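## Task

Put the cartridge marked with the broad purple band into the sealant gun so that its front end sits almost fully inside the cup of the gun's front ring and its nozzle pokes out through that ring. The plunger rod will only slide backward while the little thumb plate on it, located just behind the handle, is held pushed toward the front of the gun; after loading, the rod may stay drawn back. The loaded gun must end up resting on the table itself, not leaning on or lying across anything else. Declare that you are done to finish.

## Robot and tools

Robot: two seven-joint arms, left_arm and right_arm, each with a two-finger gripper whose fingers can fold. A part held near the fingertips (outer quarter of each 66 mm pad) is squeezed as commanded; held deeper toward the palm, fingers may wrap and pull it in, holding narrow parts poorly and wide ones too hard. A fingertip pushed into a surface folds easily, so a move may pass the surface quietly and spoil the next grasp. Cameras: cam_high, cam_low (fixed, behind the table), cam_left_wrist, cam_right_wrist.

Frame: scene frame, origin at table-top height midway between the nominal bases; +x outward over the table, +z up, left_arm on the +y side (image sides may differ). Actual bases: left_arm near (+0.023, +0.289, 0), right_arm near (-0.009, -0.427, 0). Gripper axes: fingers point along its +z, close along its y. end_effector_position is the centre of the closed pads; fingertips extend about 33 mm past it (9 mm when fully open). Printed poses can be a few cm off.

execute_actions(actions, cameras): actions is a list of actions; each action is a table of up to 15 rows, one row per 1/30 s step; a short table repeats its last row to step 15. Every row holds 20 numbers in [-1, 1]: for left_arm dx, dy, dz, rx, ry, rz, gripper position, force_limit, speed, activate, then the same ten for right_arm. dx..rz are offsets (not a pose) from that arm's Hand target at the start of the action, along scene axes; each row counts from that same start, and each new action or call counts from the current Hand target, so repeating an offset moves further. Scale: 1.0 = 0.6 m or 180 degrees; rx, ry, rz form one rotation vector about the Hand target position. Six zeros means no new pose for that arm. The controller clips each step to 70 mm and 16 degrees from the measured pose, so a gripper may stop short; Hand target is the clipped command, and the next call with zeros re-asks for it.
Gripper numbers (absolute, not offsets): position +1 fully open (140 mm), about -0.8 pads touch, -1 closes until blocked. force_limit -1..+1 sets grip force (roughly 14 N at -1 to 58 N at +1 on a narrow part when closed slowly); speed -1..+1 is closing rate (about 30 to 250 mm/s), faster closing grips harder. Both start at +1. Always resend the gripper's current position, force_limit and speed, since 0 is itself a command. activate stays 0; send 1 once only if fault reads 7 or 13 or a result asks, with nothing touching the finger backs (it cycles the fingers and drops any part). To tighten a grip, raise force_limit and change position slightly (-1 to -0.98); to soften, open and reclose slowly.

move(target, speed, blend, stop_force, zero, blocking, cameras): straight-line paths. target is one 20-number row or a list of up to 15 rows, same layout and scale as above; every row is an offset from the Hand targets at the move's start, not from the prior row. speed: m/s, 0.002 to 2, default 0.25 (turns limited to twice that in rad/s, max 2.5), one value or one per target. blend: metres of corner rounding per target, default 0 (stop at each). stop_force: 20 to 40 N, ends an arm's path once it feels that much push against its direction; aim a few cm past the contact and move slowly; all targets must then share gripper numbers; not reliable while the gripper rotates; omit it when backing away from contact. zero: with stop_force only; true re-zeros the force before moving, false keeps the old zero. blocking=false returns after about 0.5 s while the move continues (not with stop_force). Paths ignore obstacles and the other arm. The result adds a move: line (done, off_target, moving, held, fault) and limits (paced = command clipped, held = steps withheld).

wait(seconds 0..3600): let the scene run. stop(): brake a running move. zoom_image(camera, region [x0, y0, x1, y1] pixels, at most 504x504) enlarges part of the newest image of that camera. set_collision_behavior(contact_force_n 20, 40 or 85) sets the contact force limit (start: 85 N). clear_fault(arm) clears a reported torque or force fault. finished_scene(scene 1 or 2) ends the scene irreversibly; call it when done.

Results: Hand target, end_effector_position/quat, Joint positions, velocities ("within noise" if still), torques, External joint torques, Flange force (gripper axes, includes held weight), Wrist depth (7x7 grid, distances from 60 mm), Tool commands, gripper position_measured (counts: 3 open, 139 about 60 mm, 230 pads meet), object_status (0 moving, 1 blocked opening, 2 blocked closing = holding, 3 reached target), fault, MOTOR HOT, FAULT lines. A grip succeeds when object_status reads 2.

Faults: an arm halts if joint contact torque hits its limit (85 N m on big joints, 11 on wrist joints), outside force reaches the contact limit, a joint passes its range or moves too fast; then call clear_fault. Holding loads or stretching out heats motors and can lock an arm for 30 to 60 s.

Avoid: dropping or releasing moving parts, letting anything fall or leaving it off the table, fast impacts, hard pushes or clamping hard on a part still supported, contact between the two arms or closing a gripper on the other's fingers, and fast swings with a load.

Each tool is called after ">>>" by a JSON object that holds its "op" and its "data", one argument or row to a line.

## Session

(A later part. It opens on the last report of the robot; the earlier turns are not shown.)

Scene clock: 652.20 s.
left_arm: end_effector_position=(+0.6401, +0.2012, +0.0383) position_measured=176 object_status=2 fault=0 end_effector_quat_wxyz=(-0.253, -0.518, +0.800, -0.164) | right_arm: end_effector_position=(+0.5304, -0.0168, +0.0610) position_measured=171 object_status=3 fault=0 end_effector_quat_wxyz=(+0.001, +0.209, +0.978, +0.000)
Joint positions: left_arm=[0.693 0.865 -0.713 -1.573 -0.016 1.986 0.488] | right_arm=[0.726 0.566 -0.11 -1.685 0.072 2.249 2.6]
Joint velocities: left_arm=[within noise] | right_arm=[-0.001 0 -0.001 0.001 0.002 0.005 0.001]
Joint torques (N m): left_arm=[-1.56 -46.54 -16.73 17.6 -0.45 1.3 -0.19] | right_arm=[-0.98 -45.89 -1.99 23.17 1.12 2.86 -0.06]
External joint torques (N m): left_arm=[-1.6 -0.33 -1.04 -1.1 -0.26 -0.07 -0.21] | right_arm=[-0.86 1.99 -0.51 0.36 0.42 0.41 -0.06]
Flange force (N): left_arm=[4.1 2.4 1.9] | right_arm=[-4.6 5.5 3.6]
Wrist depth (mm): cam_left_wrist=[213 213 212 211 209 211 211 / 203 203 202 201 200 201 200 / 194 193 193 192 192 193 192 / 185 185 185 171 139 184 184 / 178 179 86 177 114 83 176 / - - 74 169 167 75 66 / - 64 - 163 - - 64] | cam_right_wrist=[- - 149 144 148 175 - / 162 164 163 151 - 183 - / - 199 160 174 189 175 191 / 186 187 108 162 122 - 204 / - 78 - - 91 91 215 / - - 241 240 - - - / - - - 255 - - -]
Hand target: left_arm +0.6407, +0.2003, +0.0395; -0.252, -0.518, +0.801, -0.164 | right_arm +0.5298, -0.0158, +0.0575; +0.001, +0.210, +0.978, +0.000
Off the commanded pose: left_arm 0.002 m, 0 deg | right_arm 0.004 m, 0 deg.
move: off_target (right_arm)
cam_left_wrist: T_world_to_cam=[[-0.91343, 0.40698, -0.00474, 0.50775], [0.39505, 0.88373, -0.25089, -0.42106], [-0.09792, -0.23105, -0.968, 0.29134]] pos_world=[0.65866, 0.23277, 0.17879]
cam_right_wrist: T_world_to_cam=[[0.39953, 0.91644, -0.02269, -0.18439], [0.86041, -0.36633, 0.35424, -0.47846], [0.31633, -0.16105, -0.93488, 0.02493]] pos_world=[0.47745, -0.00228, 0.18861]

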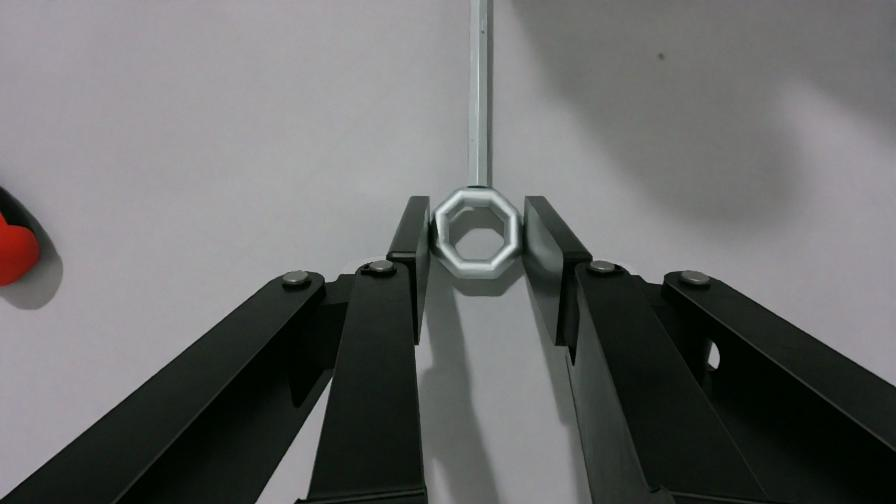

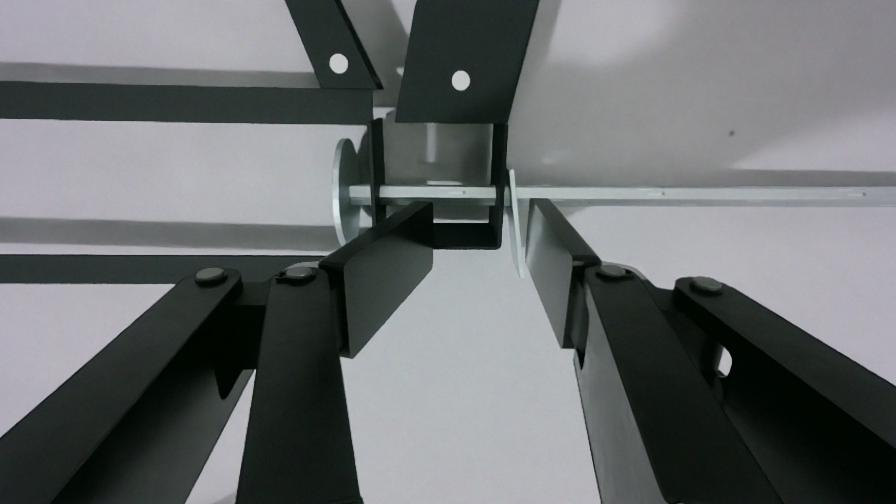

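>>> {"op": "move", "data": {
  "target": [
    [0, 0, 0, 0, 0, 0, -1, -0.1, -1, 0, 0, 0, 0.0292, 0, 0, 0, -0.333, -0.1, -0.5, 0],
    [0, 0, 0, 0, 0, 0, -1, -0.1, -1, 0, -0.0082, 0.0183, 0.0292, 0, 0, 0, -0.333, -0.1, -0.5, 0],
    [0, 0, 0, 0, 0, 0, -1, -0.1, -1, 0, -0.0082, 0.0183, -0.01, 0, 0, 0, -0.333, -0.1, -0.5, 0],
    [0, 0, 0, 0, 0, 0, -1, -0.1, -1, 0, -0.0082, 0.0183, -0.01, 0, 0, 0, -1, -0.1, -1, 0]
  ],
  "speed": 0.1,
  "cameras": ["cam_right_wrist"]
}}

Scene clock: 688.37 s.
left_arm: end_effector_position=(+0.6406, +0.2017, +0.0379) position_measured=176 object_status=2 fault=0 end_effector_quat_wxyz=(-0.253, -0.519, +0.800, -0.164) | right_arm: end_effector_position=(+0.5273, -0.0040, +0.0566) position_measured=223 object_status=2 fault=0 end_effector_quat_wxyz=(+0.003, +0.208, +0.978, +0.003)
Joint positions: left_arm=[0.692 0.865 -0.712 -1.573 -0.016 1.988 0.488] | right_arm=[0.743 0.583 -0.111 -1.672 0.077 2.259 2.613]
Joint torques (N m): left_arm=[-1.43 -47.11 -17.1 17.91 -0.63 1.27 -0.24] | right_arm=[-0.44 -43.66 -2.26 21.19 0.93 2.45 0.04]
External joint torques (N m): left_arm=[-1.68 -0.72 -1.5 -0.92 -0.44 -0.11 -0.26] | right_arm=[-0.27 4.34 -0.7 -1.45 0.22 -0.01 0.04]
Flange force (N): left_arm=[5.0 2.6 1.2] | right_arm=[-3.0 4.6 7.0]
Wrist depth (mm): cam_left_wrist=[213 212 211 211 212 209 209 / 203 202 202 200 199 202 199 / 194 193 192 190 - 191 191 / 185 185 185 171 120 183 183 / 177 179 86 176 114 83 176 / - - 74 169 167 75 66 / - 65 - 163 - - 64] | cam_right_wrist=[- - 147 140 - - - / 161 164 161 148 - 179 - / - 192 179 187 187 188 186 / 203 184 172 121 174 176 200 / - 214 78 - - - 211 / - - - - - - - / - - - - - - -]
Hand target: left_arm +0.6407, +0.2003, +0.0395; -0.252, -0.518, +0.801, -0.164 | right_arm +0.5248, -0.0048, +0.0515; +0.001, +0.210, +0.978, +0.000
Off the commanded pose: left_arm 0.002 m, 0 deg | right_arm 0.006 m, 0 deg.
move: off_target (right_arm); target 4's new numbers were sent with right_arm's hand 0.004 m and 0 deg from that target
cam_right_wrist: T_world_to_cam=[[0.39804, 0.91723, -0.01578, -0.19467], [0.85922, -0.36673, 0.35673, -0.46903], [0.32142, -0.15555, -0.93407, 0.02117]] pos_world=[0.47368, 0.00985, 0.18402]

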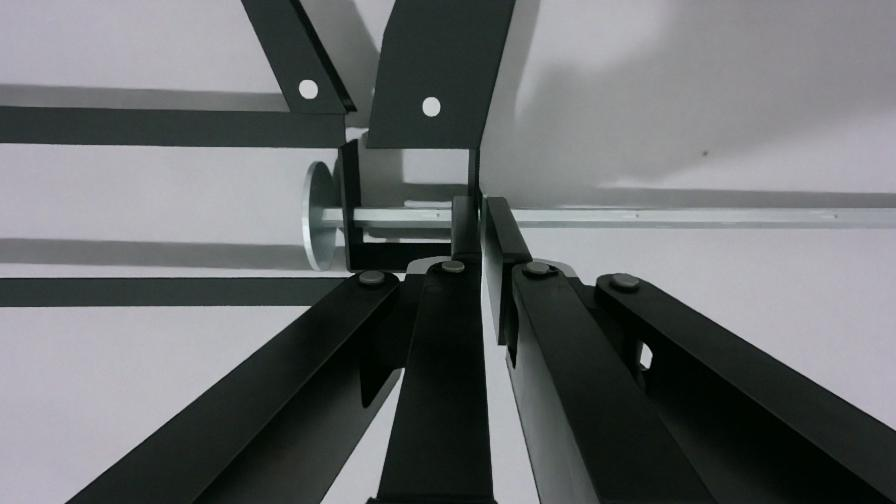

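>>> {"op": "move", "data": {
  "target": [0.015, 0.0334, 0, 0, 0, 0, -1, -0.1, -1, 0, 0, 0, 0.005, 0, 0, 0, -1, -0.1, -1, 0],
  "speed": 0.05,
  "cameras": ["cam_right_wrist", "cam_left_wrist"]
}}

Scene clock: 698.63 s.
left_arm: end_effector_position=(+0.6468, +0.2126, +0.0406) position_measured=176 object_status=2 fault=0 end_effector_quat_wxyz=(-0.258, -0.516, +0.800, -0.165) | right_arm: end_effector_position=(+0.5284, -0.0021, +0.0575) position_measured=223 object_status=2 fault=0 end_effector_quat_wxyz=(+0.005, +0.209, +0.978, +0.005)
Joint positions: left_arm=[0.687 0.889 -0.701 -1.514 -0.014 1.941 0.5] | right_arm=[0.743 0.583 -0.11 -1.671 0.077 2.263 2.616]
Joint velocities: left_arm=[0 0.001 0.001 0.001 0.001 -0.003 0.001] | right_arm=[within noise]
Joint torques (N m): left_arm=[1.54 -48.62 -13.06 20.28 0.83 1.83 0.03] | right_arm=[-1.57 -46.26 -3.25 21.03 0.49 0.9 -0.12]
External joint torques (N m): left_arm=[1.46 -1.06 2.6 1.29 1.09 0.5 0.01] | right_arm=[-1.51 2.08 -1.78 -1.82 -0.22 -1.6 -0.12]
Flange force (N): left_arm=[-3.6 -1.2 -1.7] | right_arm=[-2.5 -0.7 0.7]
Wrist depth (mm): cam_left_wrist=[216 212 213 215 216 213 215 / 205 205 204 203 205 205 202 / 196 197 198 194 195 194 194 / 187 187 185 172 132 187 186 / 179 180 86 179 114 83 178 / - - 74 171 169 75 66 / - 65 - 165 - - 64] | cam_right_wrist=[- - 157 140 - - - / 162 163 161 148 180 - - / - - 173 186 - - - / - - 173 134 175 176 174 / 217 217 78 - - - - / - - - - - - - / - - - - - - -]
Hand target: left_arm +0.6497, +0.2203, +0.0395; -0.252, -0.518, +0.801, -0.164 | right_arm +0.5248, -0.0048, +0.0545; +0.001, +0.210, +0.978, +0.000
Off the commanded pose: left_arm 0.008 m, 1 deg | right_arm 0.005 m, 1 deg.
move: off_target (left_arm, right_arm)
cam_left_wrist: T_world_to_cam=[[-0.91194, 0.41031, -0.00206, 0.50746], [0.39676, 0.88053, -0.25934, -0.43319], [-0.10459, -0.23732, -0.96579, 0.30244]] pos_world=[0.66628, 0.24499, 0.18079]
cam_right_wrist: T_world_to_cam=[[0.40001, 0.91645, -0.01033, -0.19815], [0.85698, -0.37001, 0.35872, -0.4686], [0.32493, -0.15235, -0.93339, 0.02012]] pos_world=[0.47431, 0.01128, 0.18483]
Images, in order (width x height): cam_left_wrist 896x504, cam_right_wrist 896x504.

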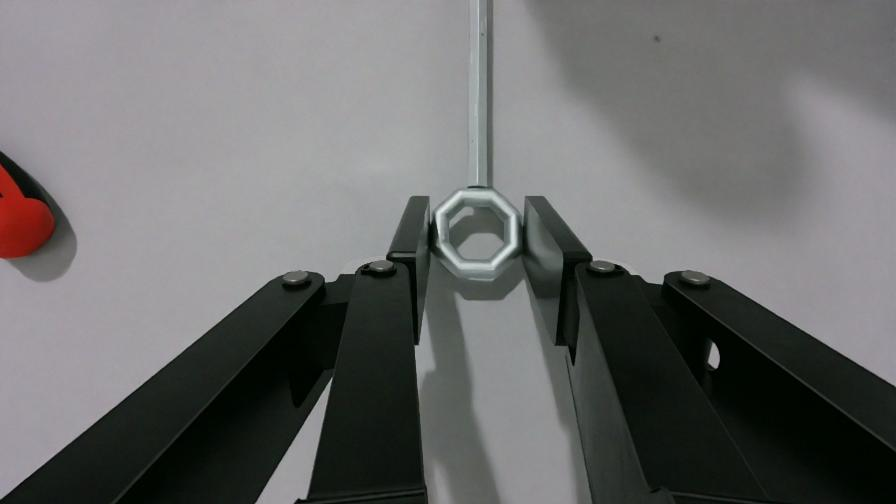

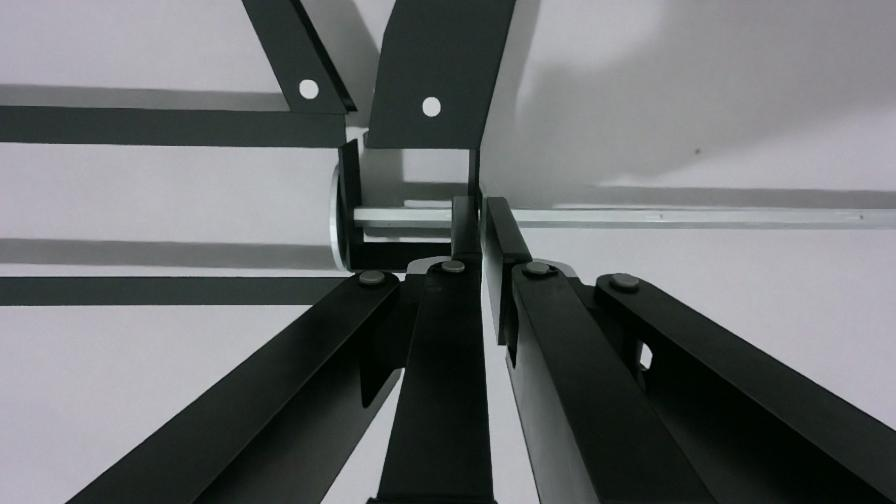

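>>> {"op": "move", "data": {
  "target": [
    [-0.0048, 0.0872, 0.0018, 0, 0, 0, -1, -0.1, -1, 0, 0.006, 0.1045, 0.005, 0, 0, 0, -1, -0.1, -1, 0],
    [-0.0048, 0.0872, 0.0018, 0, 0, 0, 0.05, -0.1, -0.5, 0, 0.006, 0.1045, 0.005, 0, 0, 0, -0.56, -0.1, -0.5, 0],
    [0.0265, 0.1568, 0.1108, 0, 0, 0, 0.05, -0.1, -0.5, 0, 0.006, 0.1045, 0.1258, 0, 0, 0, -0.56, -0.1, -0.5, 0],
    [-0.1662, 0.1828, 0.3508, 0.2010, 0.0774, 0.4842, 0.05, -0.1, -0.5, 0, -0.1647, -0.2637, 0.1925, 0, 0, 0.5, -0.56, -0.1, -0.5, 0],
    [-0.5512, 0.5912, 0.2008, 0.1215, 0.275, 0.9539, 0.6, 0, 0, 0, -0.1647, -0.2637, 0.1925, 0, 0, 0.5, 0.4, 0, 0, 0]
  ],
  "speed": [0.1, 0.1, 0.15, 0.6, 0.6],
  "blend": [0, 0, 0.02, 0.02, 0],
  "cameras": ["all"]
}}

Scene clock: 830.53 s.
left_arm: end_effector_position=(+0.3185, +0.5750, +0.1591) position_measured=53 object_status=3 fault=0 end_effector_quat_wxyz=(+0.001, +0.841, +0.542, +0.000) | right_arm: end_effector_position=(+0.4262, -0.1636, +0.1702) position_measured=78 object_status=0 fault=0 end_effector_quat_wxyz=(+0.001, -0.541, +0.841, +0.000)
Joint positions: left_arm=[1.604 -0.464 -0.785 -2.579 -0.404 2.198 -1.635] | right_arm=[0.586 -0.06 -0.061 -2.275 -0.005 2.217 0.976]
Joint torques (N m): left_arm=[-1.01 -9.63 7.04 20.9 0.72 2.46 -0.31] | right_arm=[-1.03 -28.62 -1.12 24.42 0.96 2.27 -0.19]
External joint torques (N m): left_arm=[-0.99 -0.11 -0.82 -1.01 0 -0.21 -0.31] | right_arm=[-0.93 0.13 -1.07 1.34 0.35 -0.2 -0.19]
Flange force (N): left_arm=[-4.2 1.3 1.2] | right_arm=[-2.9 -4.8 -2.0]
Wrist depth (mm): cam_left_wrist=[269 267 265 258 257 262 260 / 282 281 280 273 276 277 273 / 299 292 293 254 290 291 289 / 318 - 138 263 312 134 308 / 84 90 335 278 330 107 78 / - 64 359 360 337 343 - / - - 388 379 - - -] | cam_right_wrist=[279 - - 282 - 269 - / - - - 257 286 280 - / 291 - 308 278 302 - - / 330 - 128 320 161 131 316 / - - 129 339 345 103 87 / - - - 346 359 - - / - - 400 388 358 - -]
Hand target: left_arm +0.3190, +0.5750, +0.1600; +0.001, +0.839, +0.544, +0.001 | right_arm +0.4260, -0.1631, +0.1700; +0.000, -0.543, +0.840, +0.001
Off the commanded pose: left_arm 0.001 m, 0 deg | right_arm 0.001 m, 0 deg.
move: done; limits=paced
cam_left_wrist: T_world_to_cam=[[0.91031, -0.41391, -0.00401, -0.04658], [-0.3861, -0.85257, 0.35221, 0.55718], [-0.14921, -0.31907, -0.93591, 0.52495]] pos_world=[0.33586, 0.62325, 0.29487]
cam_right_wrist: T_world_to_cam=[[-0.91375, 0.40559, -0.02377, 0.47045], [0.37193, 0.85859, 0.35282, -0.07246], [0.16351, 0.31355, -0.93539, 0.27921]] pos_world=[0.41117, -0.21614, 0.29791]

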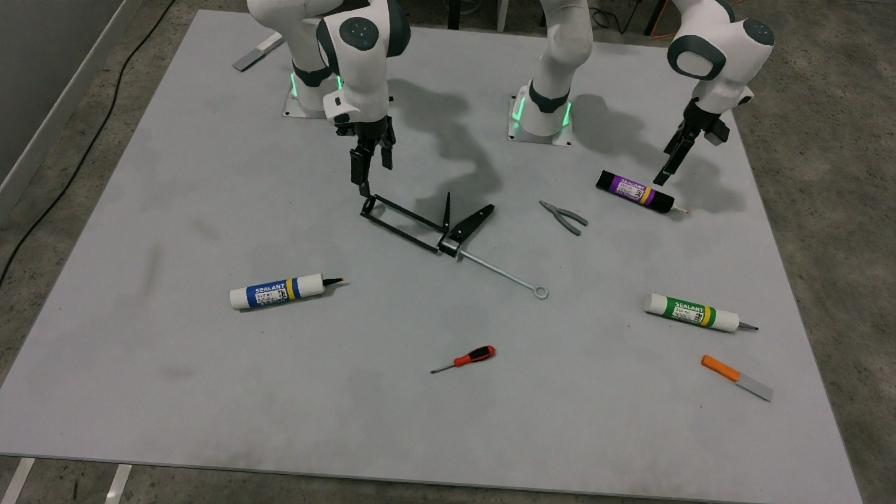

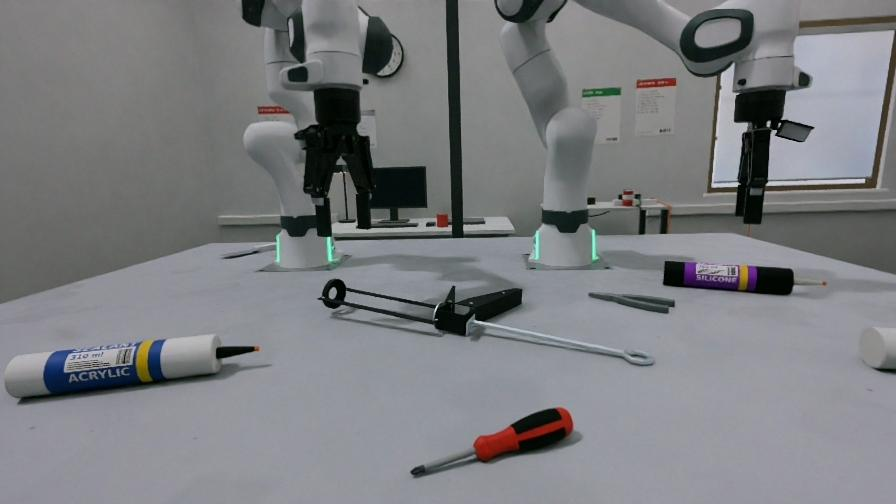

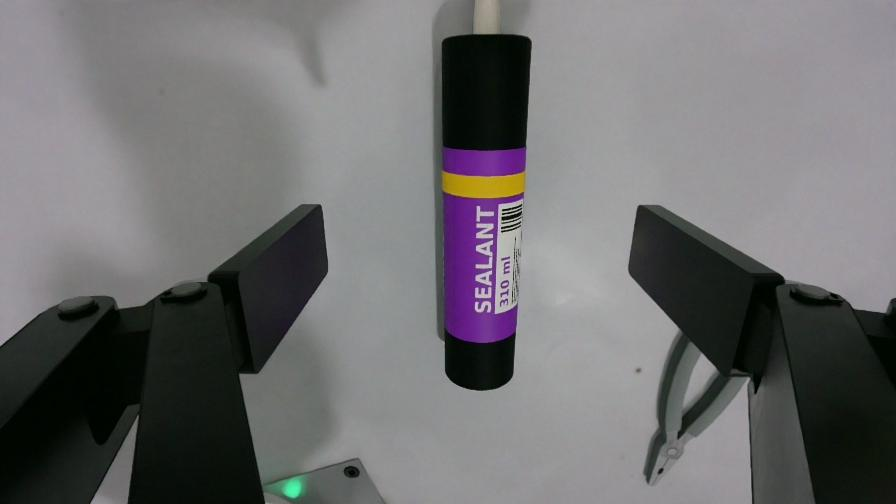

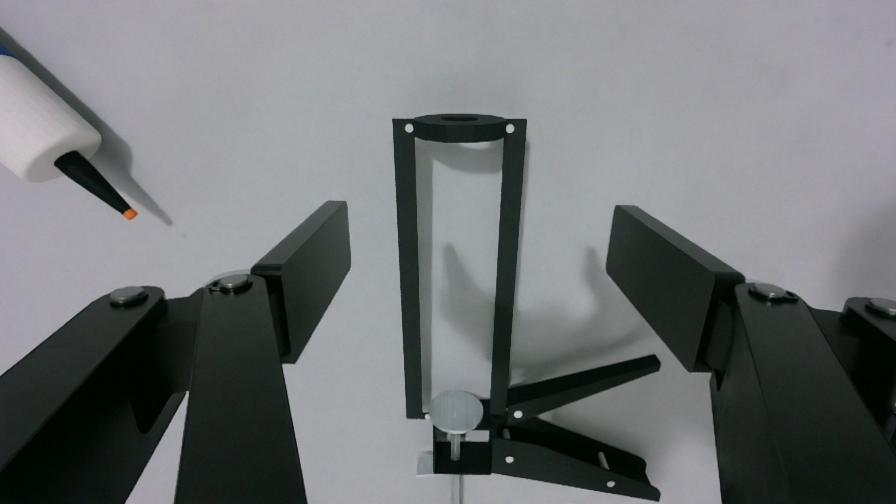

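>>> {"op": "zoom_image", "data": {
  "camera": "cam_right_wrist",
  "region": [370, 90, 550, 190]
}}

>>> {"op": "zoom_image", "data": {
  "camera": "cam_low",
  "region": [300, 260, 560, 370]
}}

Scaled by 2.800 from the camera's image (finer frame: 1280x720).

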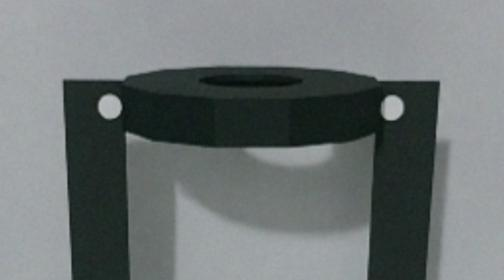

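Scaled by 1.938 from the camera's image (finer frame: 1280x720).

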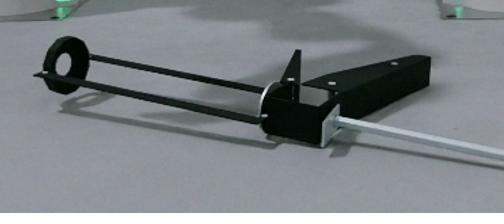

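>>> {"op": "move", "data": {
  "target": [
    [-0.0075, -0.0555, -0.0667, 0, 0, 0, 0.175, 0, 0, 0, -0.0163, -0.0675, -0.0833, 0.2027, -0.0911, 0, 0.75, 0, 0, 0],
    [-0.0075, -0.0555, -0.1367, 0, 0, 0, 0.175, 0, 0, 0, -0.0163, -0.0675, -0.225, 0.2027, -0.0911, 0, 0.75, 0, 0, 0]
  ],
  "speed": [0.3, 0.15],
  "cameras": ["cam_left_wrist", "cam_right_wrist", "cam_low"]
}}

Scene clock: 963.47 s.
left_arm: end_effector_position=(+0.3141, +0.5413, +0.0782) position_measured=107 object_status=3 fault=0 end_effector_quat_wxyz=(+0.001, +0.840, +0.542, +0.001) | right_arm: end_effector_position=(+0.4164, -0.2029, +0.0355) position_measured=35 object_status=3 fault=0 end_effector_quat_wxyz=(+0.286, -0.508, +0.790, +0.188)
Joint positions: left_arm=[1.61 -0.37 -0.923 -2.735 -0.472 2.451 -1.662] | right_arm=[1.92 -0.781 -1.668 -2.77 0.921 3.357 -0.446]
Joint velocities: left_arm=[within noise] | right_arm=[-0.001 0.001 -0.001 0.001 -0.003 0.005 -0.001]
Joint torques (N m): left_arm=[-0.36 -8.95 5.11 17.8 0.59 2.76 -0.28] | right_arm=[-0.98 13.97 15.84 10.2 -2.72 1.42 -0.26]
External joint torques (N m): left_arm=[-0.4 -0.12 -1.35 -1.05 0.03 0.12 -0.28] | right_arm=[-1.01 -0.15 -0.86 -0.09 -0.57 0.16 -0.24]
Flange force (N): left_arm=[-1.9 2.1 3.5] | right_arm=[4.8 0.1 0.5]
Wrist depth (mm): cam_left_wrist=[193 193 194 149 187 189 187 / 199 204 203 157 199 199 197 / 219 213 214 166 209 210 209 / 231 228 142 177 176 219 - / - 90 108 189 236 84 78 / - - 255 203 256 - 69 / - - - 276 276 - 68] | cam_right_wrist=[- - - - 116 - - / - - 140 135 138 - - / - 178 160 156 155 - 164 / 236 110 133 150 186 134 201 / - 83 - 140 187 116 - / - - - 350 332 - - / - - 1894 1243 978 1007 -]
Hand target: left_arm +0.3145, +0.5417, +0.0780; +0.001, +0.839, +0.544, +0.001 | right_arm +0.4162, -0.2036, +0.0350; +0.287, -0.510, +0.789, +0.187
Off the commanded pose: left_arm 0.001 m, 0 deg | right_arm 0.001 m, 0 deg.
move: done; limits=paced
cam_left_wrist: T_world_to_cam=[[0.91081, -0.41281, -0.00369, -0.05761], [-0.38523, -0.85311, 0.35184, 0.55541], [-0.14839, -0.31904, -0.93605, 0.43759]] pos_world=[0.33136, 0.58966, 0.21397]
cam_right_wrist: T_world_to_cam=[[-0.90754, 0.41964, -0.01661, 0.4744], [0.19234, 0.45047, 0.87183, -0.01394], [0.37333, 0.78802, -0.48953, 0.16024]] pos_world=[0.37339, -0.31907, 0.09847]
Images, in order (width x height): cam_low 896x504, cam_left_wrist 896x504, cam_right_wrist 896x504.

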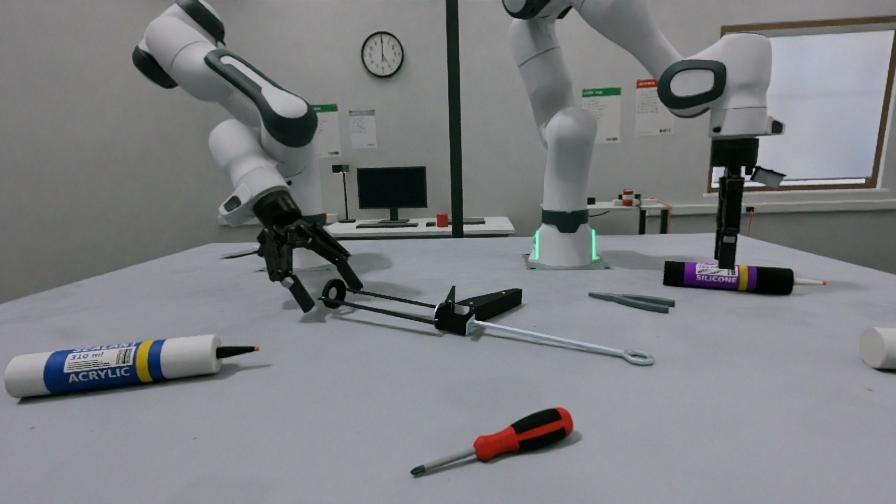

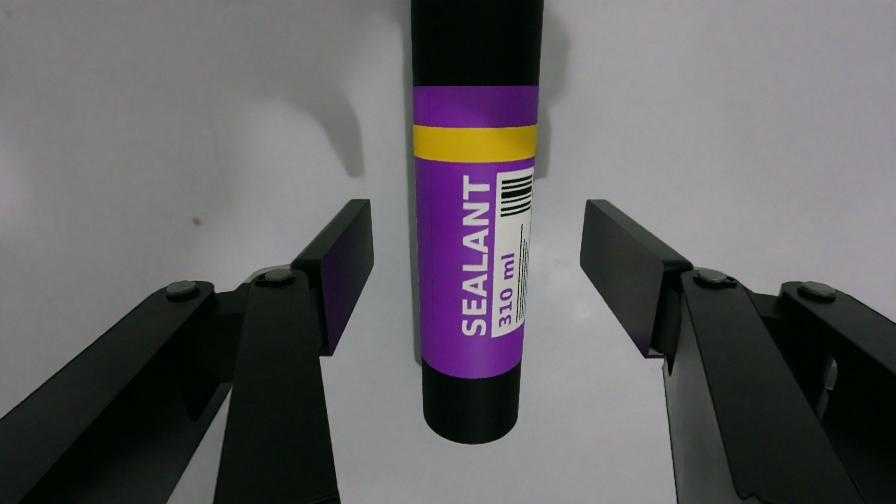

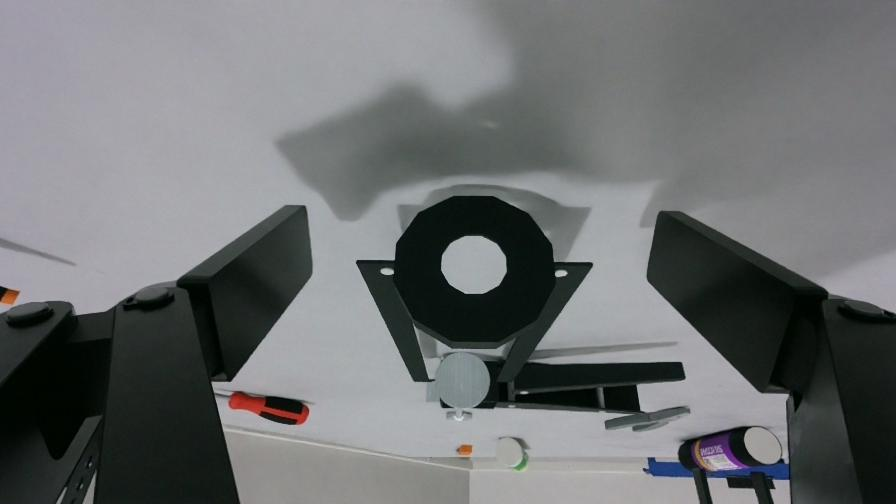

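>>> {"op": "move", "data": {
  "target": [
    [-0.002, 0.0008, -0.0312, 0, 0, 0, 0.175, 0, 0, 0, 0.0033, 0, 0.0133, 0, 0, 0, 0.75, 0, 0, 0],
    [-0.002, 0.0008, -0.0312, 0, 0, 0, -1, -0.1, -1, 0, 0.0033, 0, 0.0133, 0, 0, 0, -1, -0.1, -1, 0],
    [-0.002, 0.0008, 0.05, 0, 0, 0, -1, -0.1, -1, 0, 0.0033, 0, 0.0133, 0, 0, 0, -1, -0.1, -1, 0]
  ],
  "speed": [0.1, 0.1, 0.08],
  "cameras": ["cam_left_wrist", "cam_right_wrist", "cam_low"]
}}

Scene clock: 1015.83 s.
left_arm: end_effector_position=(+0.3122, +0.5408, +0.1059) position_measured=159 object_status=2 fault=0 end_effector_quat_wxyz=(+0.003, +0.838, +0.546, -0.001) | right_arm: end_effector_position=(+0.4181, -0.2032, +0.0428) position_measured=109 object_status=2 fault=0 end_effector_quat_wxyz=(+0.288, -0.512, +0.788, +0.186)
Joint positions: left_arm=[1.568 -0.453 -0.857 -2.713 -0.486 2.34 -1.65] | right_arm=[1.898 -0.746 -1.637 -2.771 0.937 3.328 -0.445]
Joint velocities: left_arm=[0.001 0.001 0.002 0 0 -0.004 0.002] | right_arm=[within noise]
Joint torques (N m): left_arm=[-1.76 -9.6 7.37 19.95 0.64 2.66 0.14] | right_arm=[-1.37 14.03 16.18 11.71 -1.68 0.94 -0.03]
External joint torques (N m): left_arm=[-1.78 -1.39 -0.1 0.07 0 0.01 0.14] | right_arm=[-1.38 0.88 0.06 0.65 0.43 -0.34 -0.01]
Flange force (N): left_arm=[-9.8 -1.1 -5.5] | right_arm=[-2.3 -4.4 -12.6]
Wrist depth (mm): cam_left_wrist=[216 220 219 132 213 213 212 / 232 230 227 139 224 225 223 / 245 244 - 147 236 238 237 / 260 258 106 155 139 251 251 / 278 - 79 164 117 86 264 / - - - 177 - - 66 / - 66 - 191 - - 65] | cam_right_wrist=[- 124 128 122 125 - - / - 155 - 144 141 - - / - - - 162 165 177 - / - - 131 151 148 205 215 / - 78 - 144 142 92 88 / - - - 353 337 - - / - - - - - - -]
Hand target: left_arm +0.3133, +0.5422, +0.1080; +0.001, +0.839, +0.544, +0.001 | right_arm +0.4182, -0.2036, +0.0430; +0.287, -0.510, +0.789, +0.187
Off the commanded pose: left_arm 0.003 m, 0 deg | right_arm 0.000 m, 0 deg.
move: done
cam_left_wrist: T_world_to_cam=[[0.91484, -0.4038, -0.0023, -0.06226], [-0.37656, -0.85514, 0.35628, 0.54246], [-0.14583, -0.32508, -0.93438, 0.46533]] pos_world=[0.32909, 0.59, 0.24138]
cam_right_wrist: T_world_to_cam=[[-0.91016, 0.41351, -0.02483, 0.47639], [0.1828, 0.45469, 0.87169, -0.01568], [0.37175, 0.78884, -0.48942, 0.1642]] pos_world=[0.37541, -0.31939, 0.10586]
Images, in order (width x height): cam_low 896x504, cam_left_wrist 896x504, cam_right_wrist 896x504.

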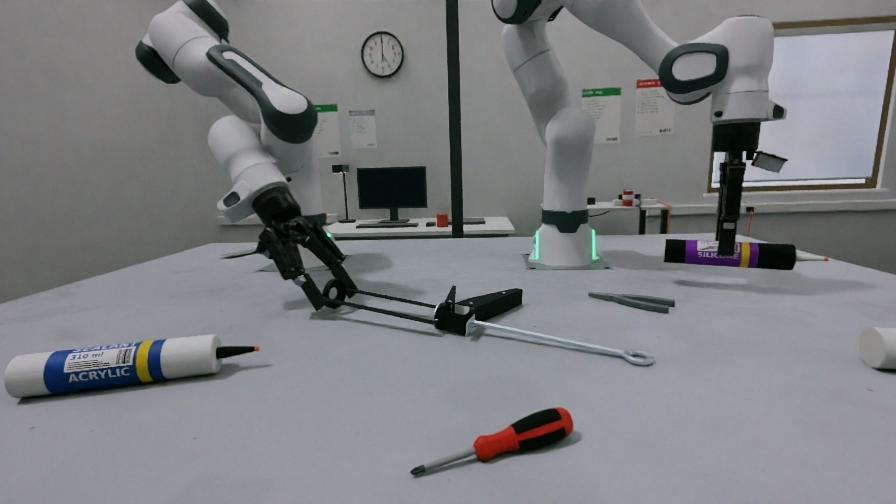

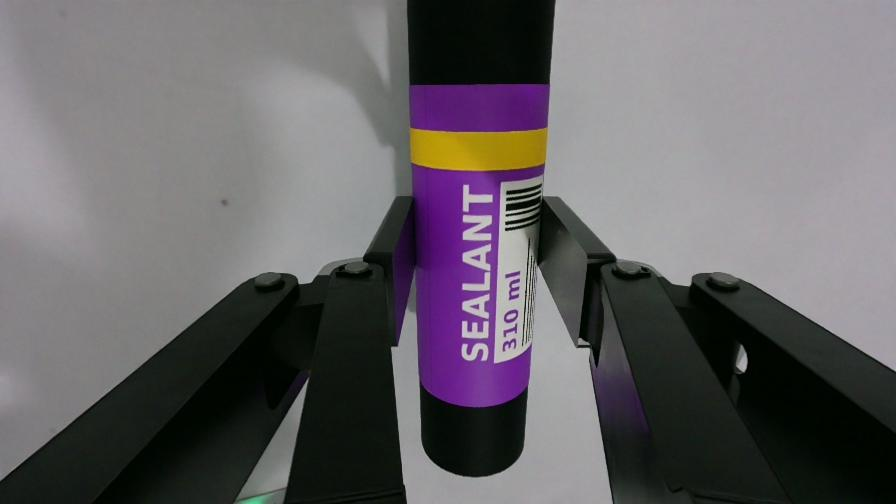

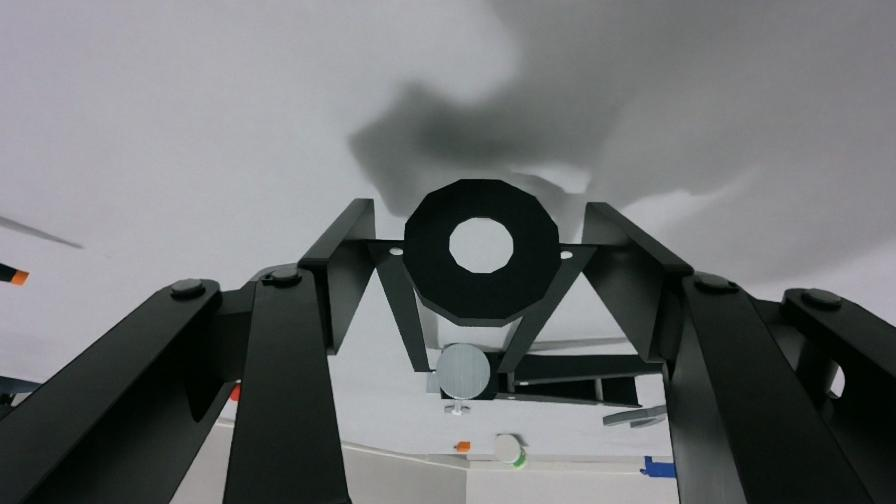

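>>> {"op": "move", "data": {
  "target": [
    [0, 0, 0.2, 0, 0, 0, -1, -0.1, -1, 0, 0, 0, 0, 0, 0, 0, -1, -0.1, -1, 0],
    [0.1778, -0.487, 0.2867, 0, 0, -0.5, -1, -0.1, -1, 0, 0, 0, 0, 0, 0, 0, -1, -0.1, -1, 0]
  ],
  "speed": [0.3, 0.4],
  "blend": [0.05, 0],
  "cameras": ["cam_high"]
}}

>>> {"op": "move", "data": {
  "target": [0.0817, -0.6625, -0.1667, 0, 0, -0.5, -1, -0.1, -1, 0, 0, 0, 0, 0, 0, 0, -1, -0.1, -1, 0],
  "speed": 0.4,
  "cameras": ["cam_left_wrist", "cam_right_wrist", "cam_low", "cam_high"]
}}

Scene clock: 1051.80 s.
left_arm: end_effector_position=(+0.4177, +0.2493, +0.2782) position_measured=159 object_status=2 fault=0 end_effector_quat_wxyz=(+0.003, +0.979, -0.205, -0.003) | right_arm: end_effector_position=(+0.4181, -0.2032, +0.0428) position_measured=109 object_status=2 fault=0 end_effector_quat_wxyz=(+0.288, -0.512, +0.788, +0.186)
Joint positions: left_arm=[0.643 -0.61 -0.586 -2.401 -0.341 1.85 -0.953] | right_arm=[1.898 -0.746 -1.637 -2.771 0.937 3.328 -0.445]
Joint velocities: left_arm=[-0.002 0.001 -0.001 0 0.001 0 0.005] | right_arm=[within noise]
Joint torques (N m): left_arm=[-1.7 -8.61 8.56 23.99 1.05 3.06 0.03] | right_arm=[-1.39 14 16.13 11.75 -1.65 0.94 -0.05]
External joint torques (N m): left_arm=[-1.66 -0.54 0.02 0.3 0.27 0.41 0.03] | right_arm=[-1.41 0.81 -0.01 0.67 0.46 -0.34 -0.03]
Flange force (N): left_arm=[-1.9 2.1 0.3] | right_arm=[-2.0 -4.3 -12.2]
Wrist depth (mm): cam_left_wrist=[367 374 - 132 361 365 366 / - 393 - 138 359 - 386 / - 416 - 146 402 - 422 / - - 97 156 139 433 430 / - 76 79 164 117 86 453 / - - - 177 - - 66 / - 66 - 188 - - 65] | cam_right_wrist=[- 125 123 - 123 - 121 / - - - 144 - - 138 / - 185 178 162 - - 179 / - - 131 151 149 110 198 / - 78 - 144 257 92 88 / - - - 556 338 - - / - - - 1211 - - -]
Hand target: left_arm +0.4200, +0.2500, +0.2800; +0.001, +0.978, -0.209, +0.000 | right_arm +0.4182, -0.2036, +0.0430; +0.287, -0.510, +0.789, +0.187
Off the commanded pose: left_arm 0.003 m, 1 deg | right_arm 0.000 m, 0 deg.
move: done

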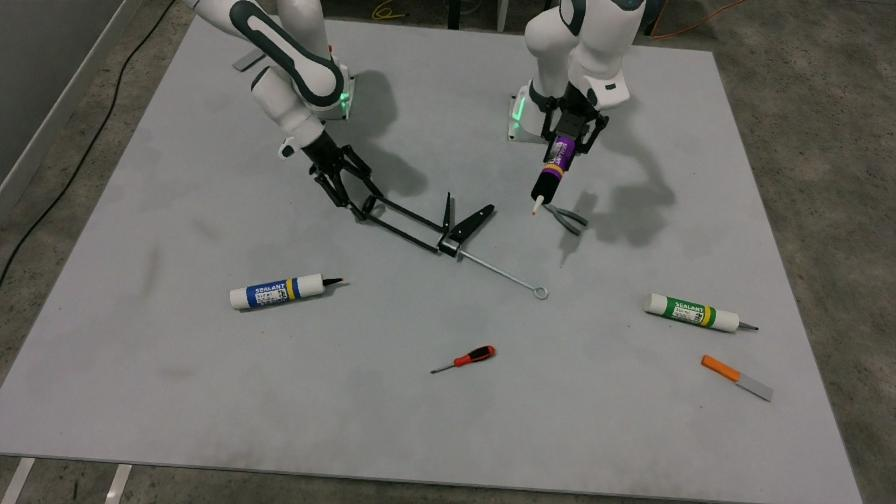

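Scene clock: 1054.93 s.
left_arm: end_effector_position=(+0.4690, -0.1461, +0.1791) position_measured=159 object_status=2 fault=0 end_effector_quat_wxyz=(-0.002, -0.548, +0.837, +0.002) | right_arm: end_effector_position=(+0.4181, -0.2032, +0.0428) position_measured=109 object_status=2 fault=0 end_effector_quat_wxyz=(+0.288, -0.512, +0.788, +0.186)
Joint positions: left_arm=[0.111 0.426 -0.957 -1.81 0.382 2.031 -0.608] | right_arm=[1.898 -0.746 -1.637 -2.771 0.937 3.328 -0.445]
Joint velocities: left_arm=[0.001 -0.001 -0.001 0 0.001 -0.004 0.004] | right_arm=[within noise]
Joint torques (N m): left_arm=[-1.83 -33.09 -12.2 23.02 0.87 2.67 0.09] | right_arm=[-1.25 13.99 16.14 11.63 -1.71 0.97 0]
External joint torques (N m): left_arm=[-1.89 -0.62 -1.3 -0.05 0.17 0.04 0.09] | right_arm=[-1.3 0.81 -0.03 0.55 0.4 -0.3 0.02]
Flange force (N): left_arm=[3.1 -0.3 -0.5] | right_arm=[-1.9 -4.0 -11.5]
Wrist depth (mm): cam_left_wrist=[261 283 281 125 229 281 280 / 299 299 291 134 293 298 301 / - - 321 144 154 315 312 / 341 336 326 156 138 329 331 / - - 79 170 117 86 346 / - - - 186 - - 66 / - 66 - 402 - - 65] | cam_right_wrist=[- - 123 117 119 - 118 / 156 - - - 147 - 133 / 178 - - 162 159 - - / 245 246 119 151 149 104 226 / - 78 - 214 257 92 88 / - - - 346 334 - - / - - - 2742 - - -]
Hand target: left_arm +0.4690, -0.1475, +0.1800; -0.001, -0.544, +0.839, +0.001 | right_arm +0.4182, -0.2036, +0.0430; +0.287, -0.510, +0.789, +0.187
Off the commanded pose: left_arm 0.002 m, 1 deg | right_arm 0.000 m, 0 deg.
move: done
cam_left_wrist: T_world_to_cam=[[-0.91634, 0.40039, -0.00047, 0.49309], [0.37485, 0.8583, 0.35045, -0.11309], [0.14071, 0.32095, -0.93658, 0.29365]] pos_world=[0.45291, -0.19461, 0.31489]
cam_right_wrist: T_world_to_cam=[[-0.91012, 0.41362, -0.02464, 0.47639], [0.183, 0.45459, 0.8717, -0.01578], [0.37175, 0.78884, -0.48943, 0.1642]] pos_world=[0.37541, -0.31939, 0.10586]

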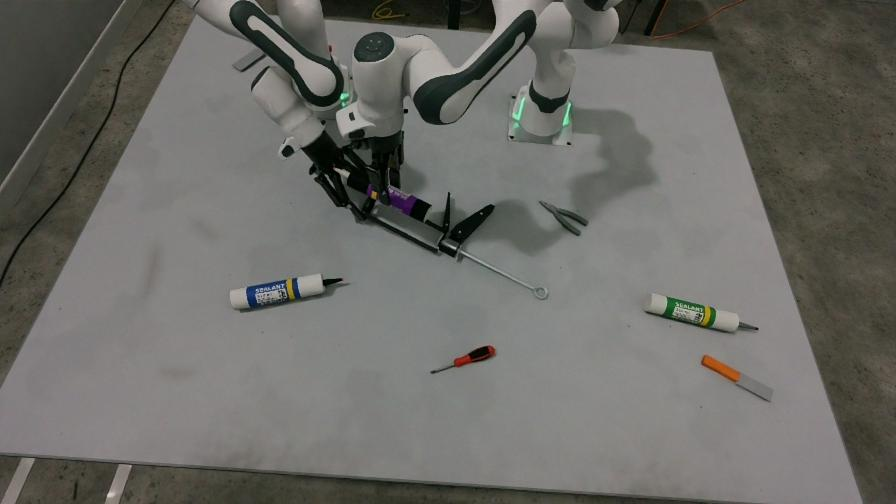

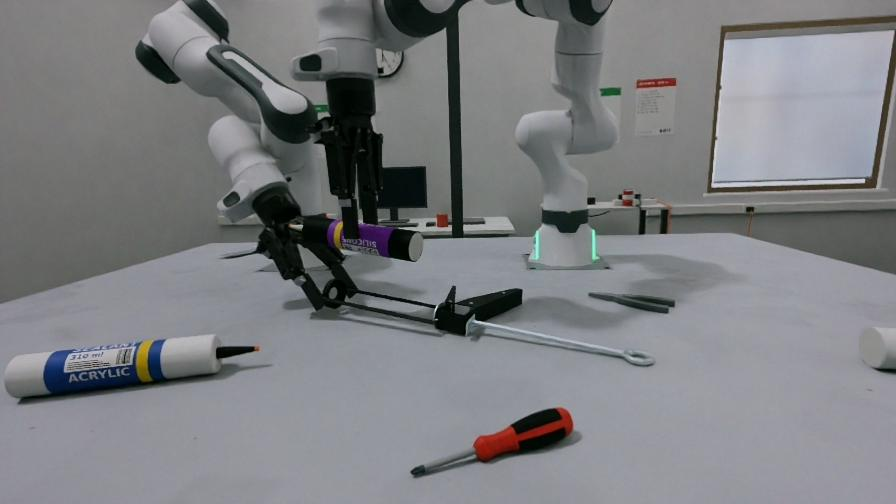

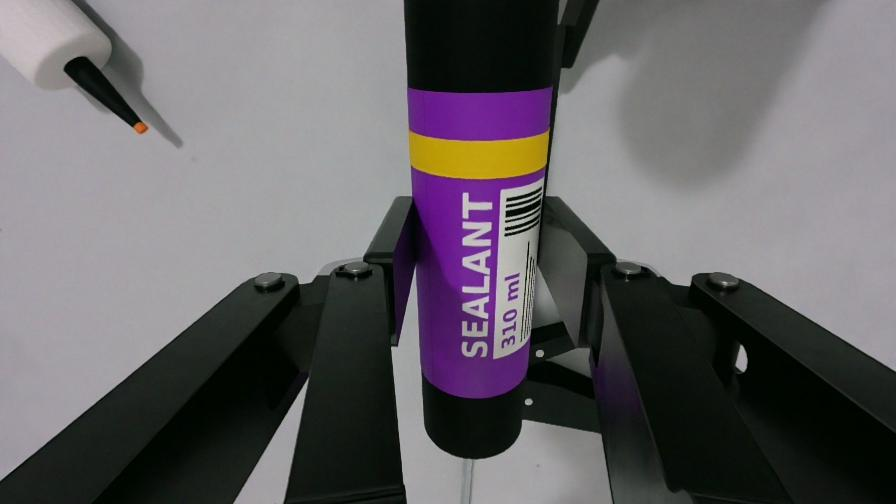

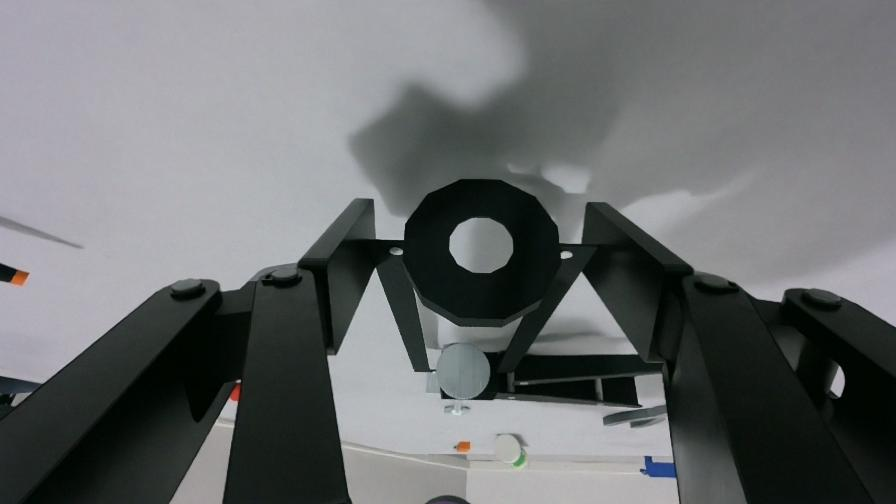

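>>> {"op": "zoom_image", "data": {
  "camera": "cam_left_wrist",
  "region": [380, 0, 660, 200]
}}

>>> {"op": "zoom_image", "data": {
  "camera": "cam_left_wrist",
  "region": [380, 300, 660, 500]
}}

>>> {"op": "zoom_image", "data": {
  "camera": "cam_low",
  "region": [270, 190, 520, 350]
}}

Scaled by 1.800 from the camera's image (finer frame: 1280x720).

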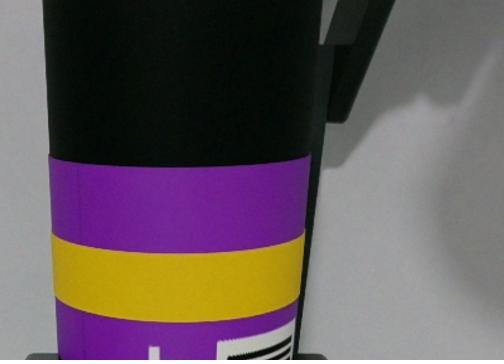

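Scaled by 1.800 from the camera's image (finer frame: 1280x720).

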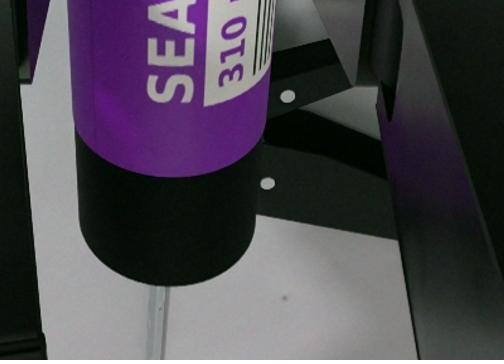

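Scaled by 2.016 from the camera's image (finer frame: 1280x720).

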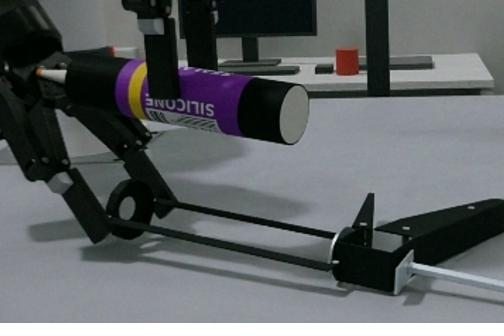

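>>> {"op": "move", "data": {
  "target": [
    [0.0343, 0.1272, -0.05, 0.0861, -0.0387, -0.0028, -0.98, 0.1, -1, 0, 0, 0, 0, 0, 0, 0, -1, -0.1, -1, 0],
    [0.0343, 0.1272, -0.1417, 0.0861, -0.0387, -0.0028, -0.98, 0.1, -1, 0, 0, 0, 0, 0, 0, 0, -1, -0.1, -1, 0]
  ],
  "speed": [0.2, 0.12],
  "cameras": ["cam_left_wrist", "cam_right_wrist", "cam_low"]
}}

Scene clock: 1211.27 s.
left_arm: end_effector_position=(+0.4882, -0.0698, +0.0937) position_measured=162 object_status=2 fault=0 end_effector_quat_wxyz=(+0.121, -0.533, +0.833, +0.084) | right_arm: end_effector_position=(+0.4181, -0.2032, +0.0428) position_measured=109 object_status=2 fault=0 end_effector_quat_wxyz=(+0.288, -0.512, +0.788, +0.186)
Joint positions: left_arm=[-0.059 0.477 -0.756 -1.896 0.663 2.018 -0.752] | right_arm=[1.898 -0.746 -1.637 -2.771 0.937 3.328 -0.445]
Joint velocities: left_arm=[-0.001 0 0 0 0.002 0.001 -0.007] | right_arm=[within noise]
Joint torques (N m): left_arm=[-1.63 -38.8 -10.41 21.39 1.23 2.17 -0.35] | right_arm=[-1.25 13.94 16.1 11.35 -1.72 0.98 -0.01]
External joint torques (N m): left_arm=[-1.47 -1.63 -0.29 -0.31 0.38 0.17 -0.34] | right_arm=[-1.24 0.8 -0.01 0.29 0.38 -0.3 0.01]
Flange force (N): left_arm=[0.6 4.0 -0.8] | right_arm=[-1.7 -3.4 -11.5]
Wrist depth (mm): cam_left_wrist=[190 190 190 127 157 188 188 / 209 210 209 136 205 208 208 / 234 230 233 145 158 222 225 / 263 264 250 154 153 248 262 / 302 75 79 169 115 85 290 / - - - 186 - - 66 / - 65 - 402 - - 65] | cam_right_wrist=[- - 128 121 - - 117 / - 153 145 138 - 144 144 / - 183 - 160 163 163 160 / - - 119 151 149 111 - / - 78 302 194 142 92 88 / - - 574 263 338 - - / - - - 299 - - -]
Hand target: left_arm +0.4896, -0.0712, +0.0950; +0.123, -0.534, +0.832, +0.081 | right_arm +0.4182, -0.2036, +0.0430; +0.287, -0.510, +0.789, +0.187
Off the commanded pose: left_arm 0.002 m, 0 deg | right_arm 0.000 m, 0 deg.
move: done
cam_left_wrist: T_world_to_cam=[[-0.90782, 0.41933, 0.00551, 0.47673], [0.33574, 0.71884, 0.60872, -0.17069], [0.25129, 0.55446, -0.79336, 0.13539]] pos_world=[0.45607, -0.15227, 0.20869]
cam_right_wrist: T_world_to_cam=[[-0.9101, 0.41366, -0.02456, 0.47629], [0.18308, 0.45456, 0.8717, -0.01581], [0.37175, 0.78884, -0.48943, 0.16424]] pos_world=[0.37531, -0.31939, 0.10586]
Images, in order (width x height): cam_low 896x504, cam_left_wrist 896x504, cam_right_wrist 896x504.

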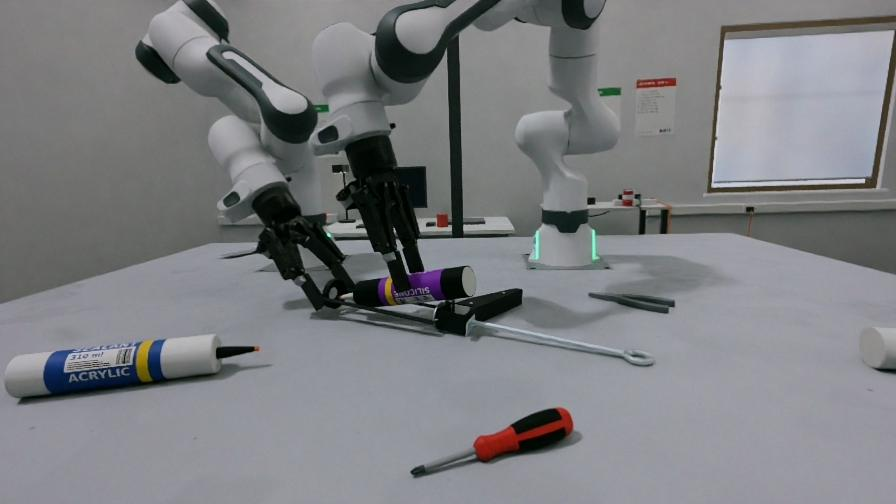

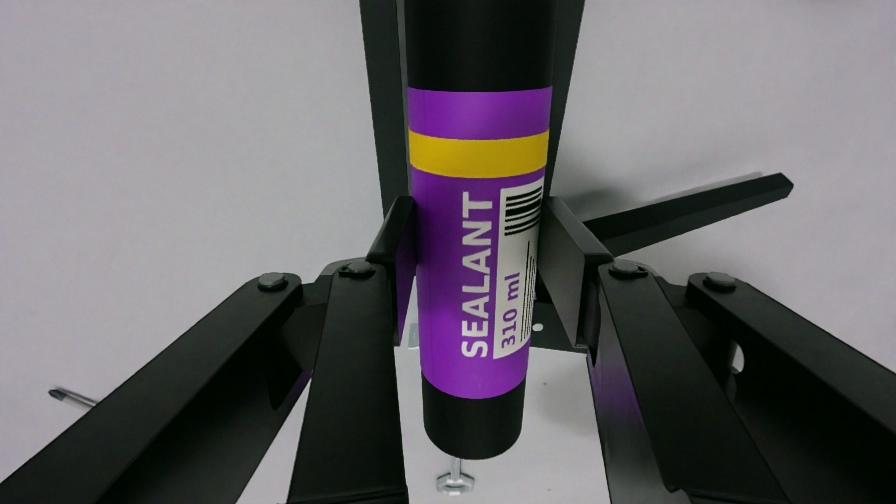

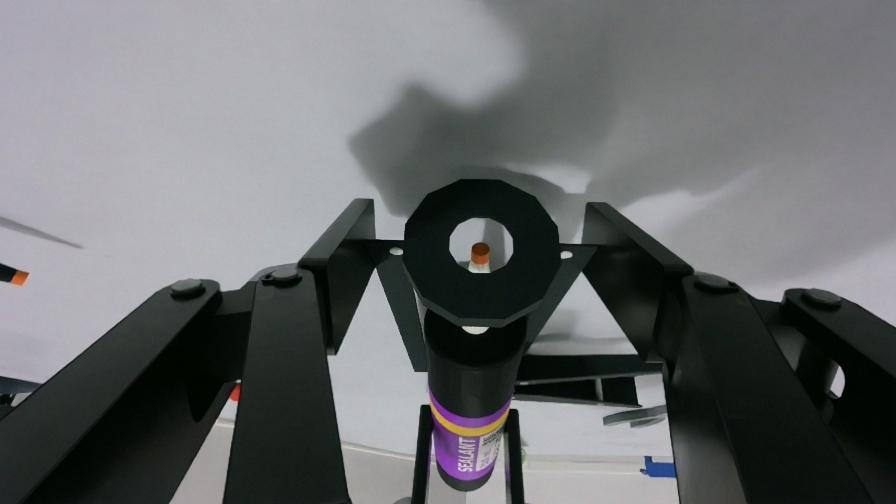

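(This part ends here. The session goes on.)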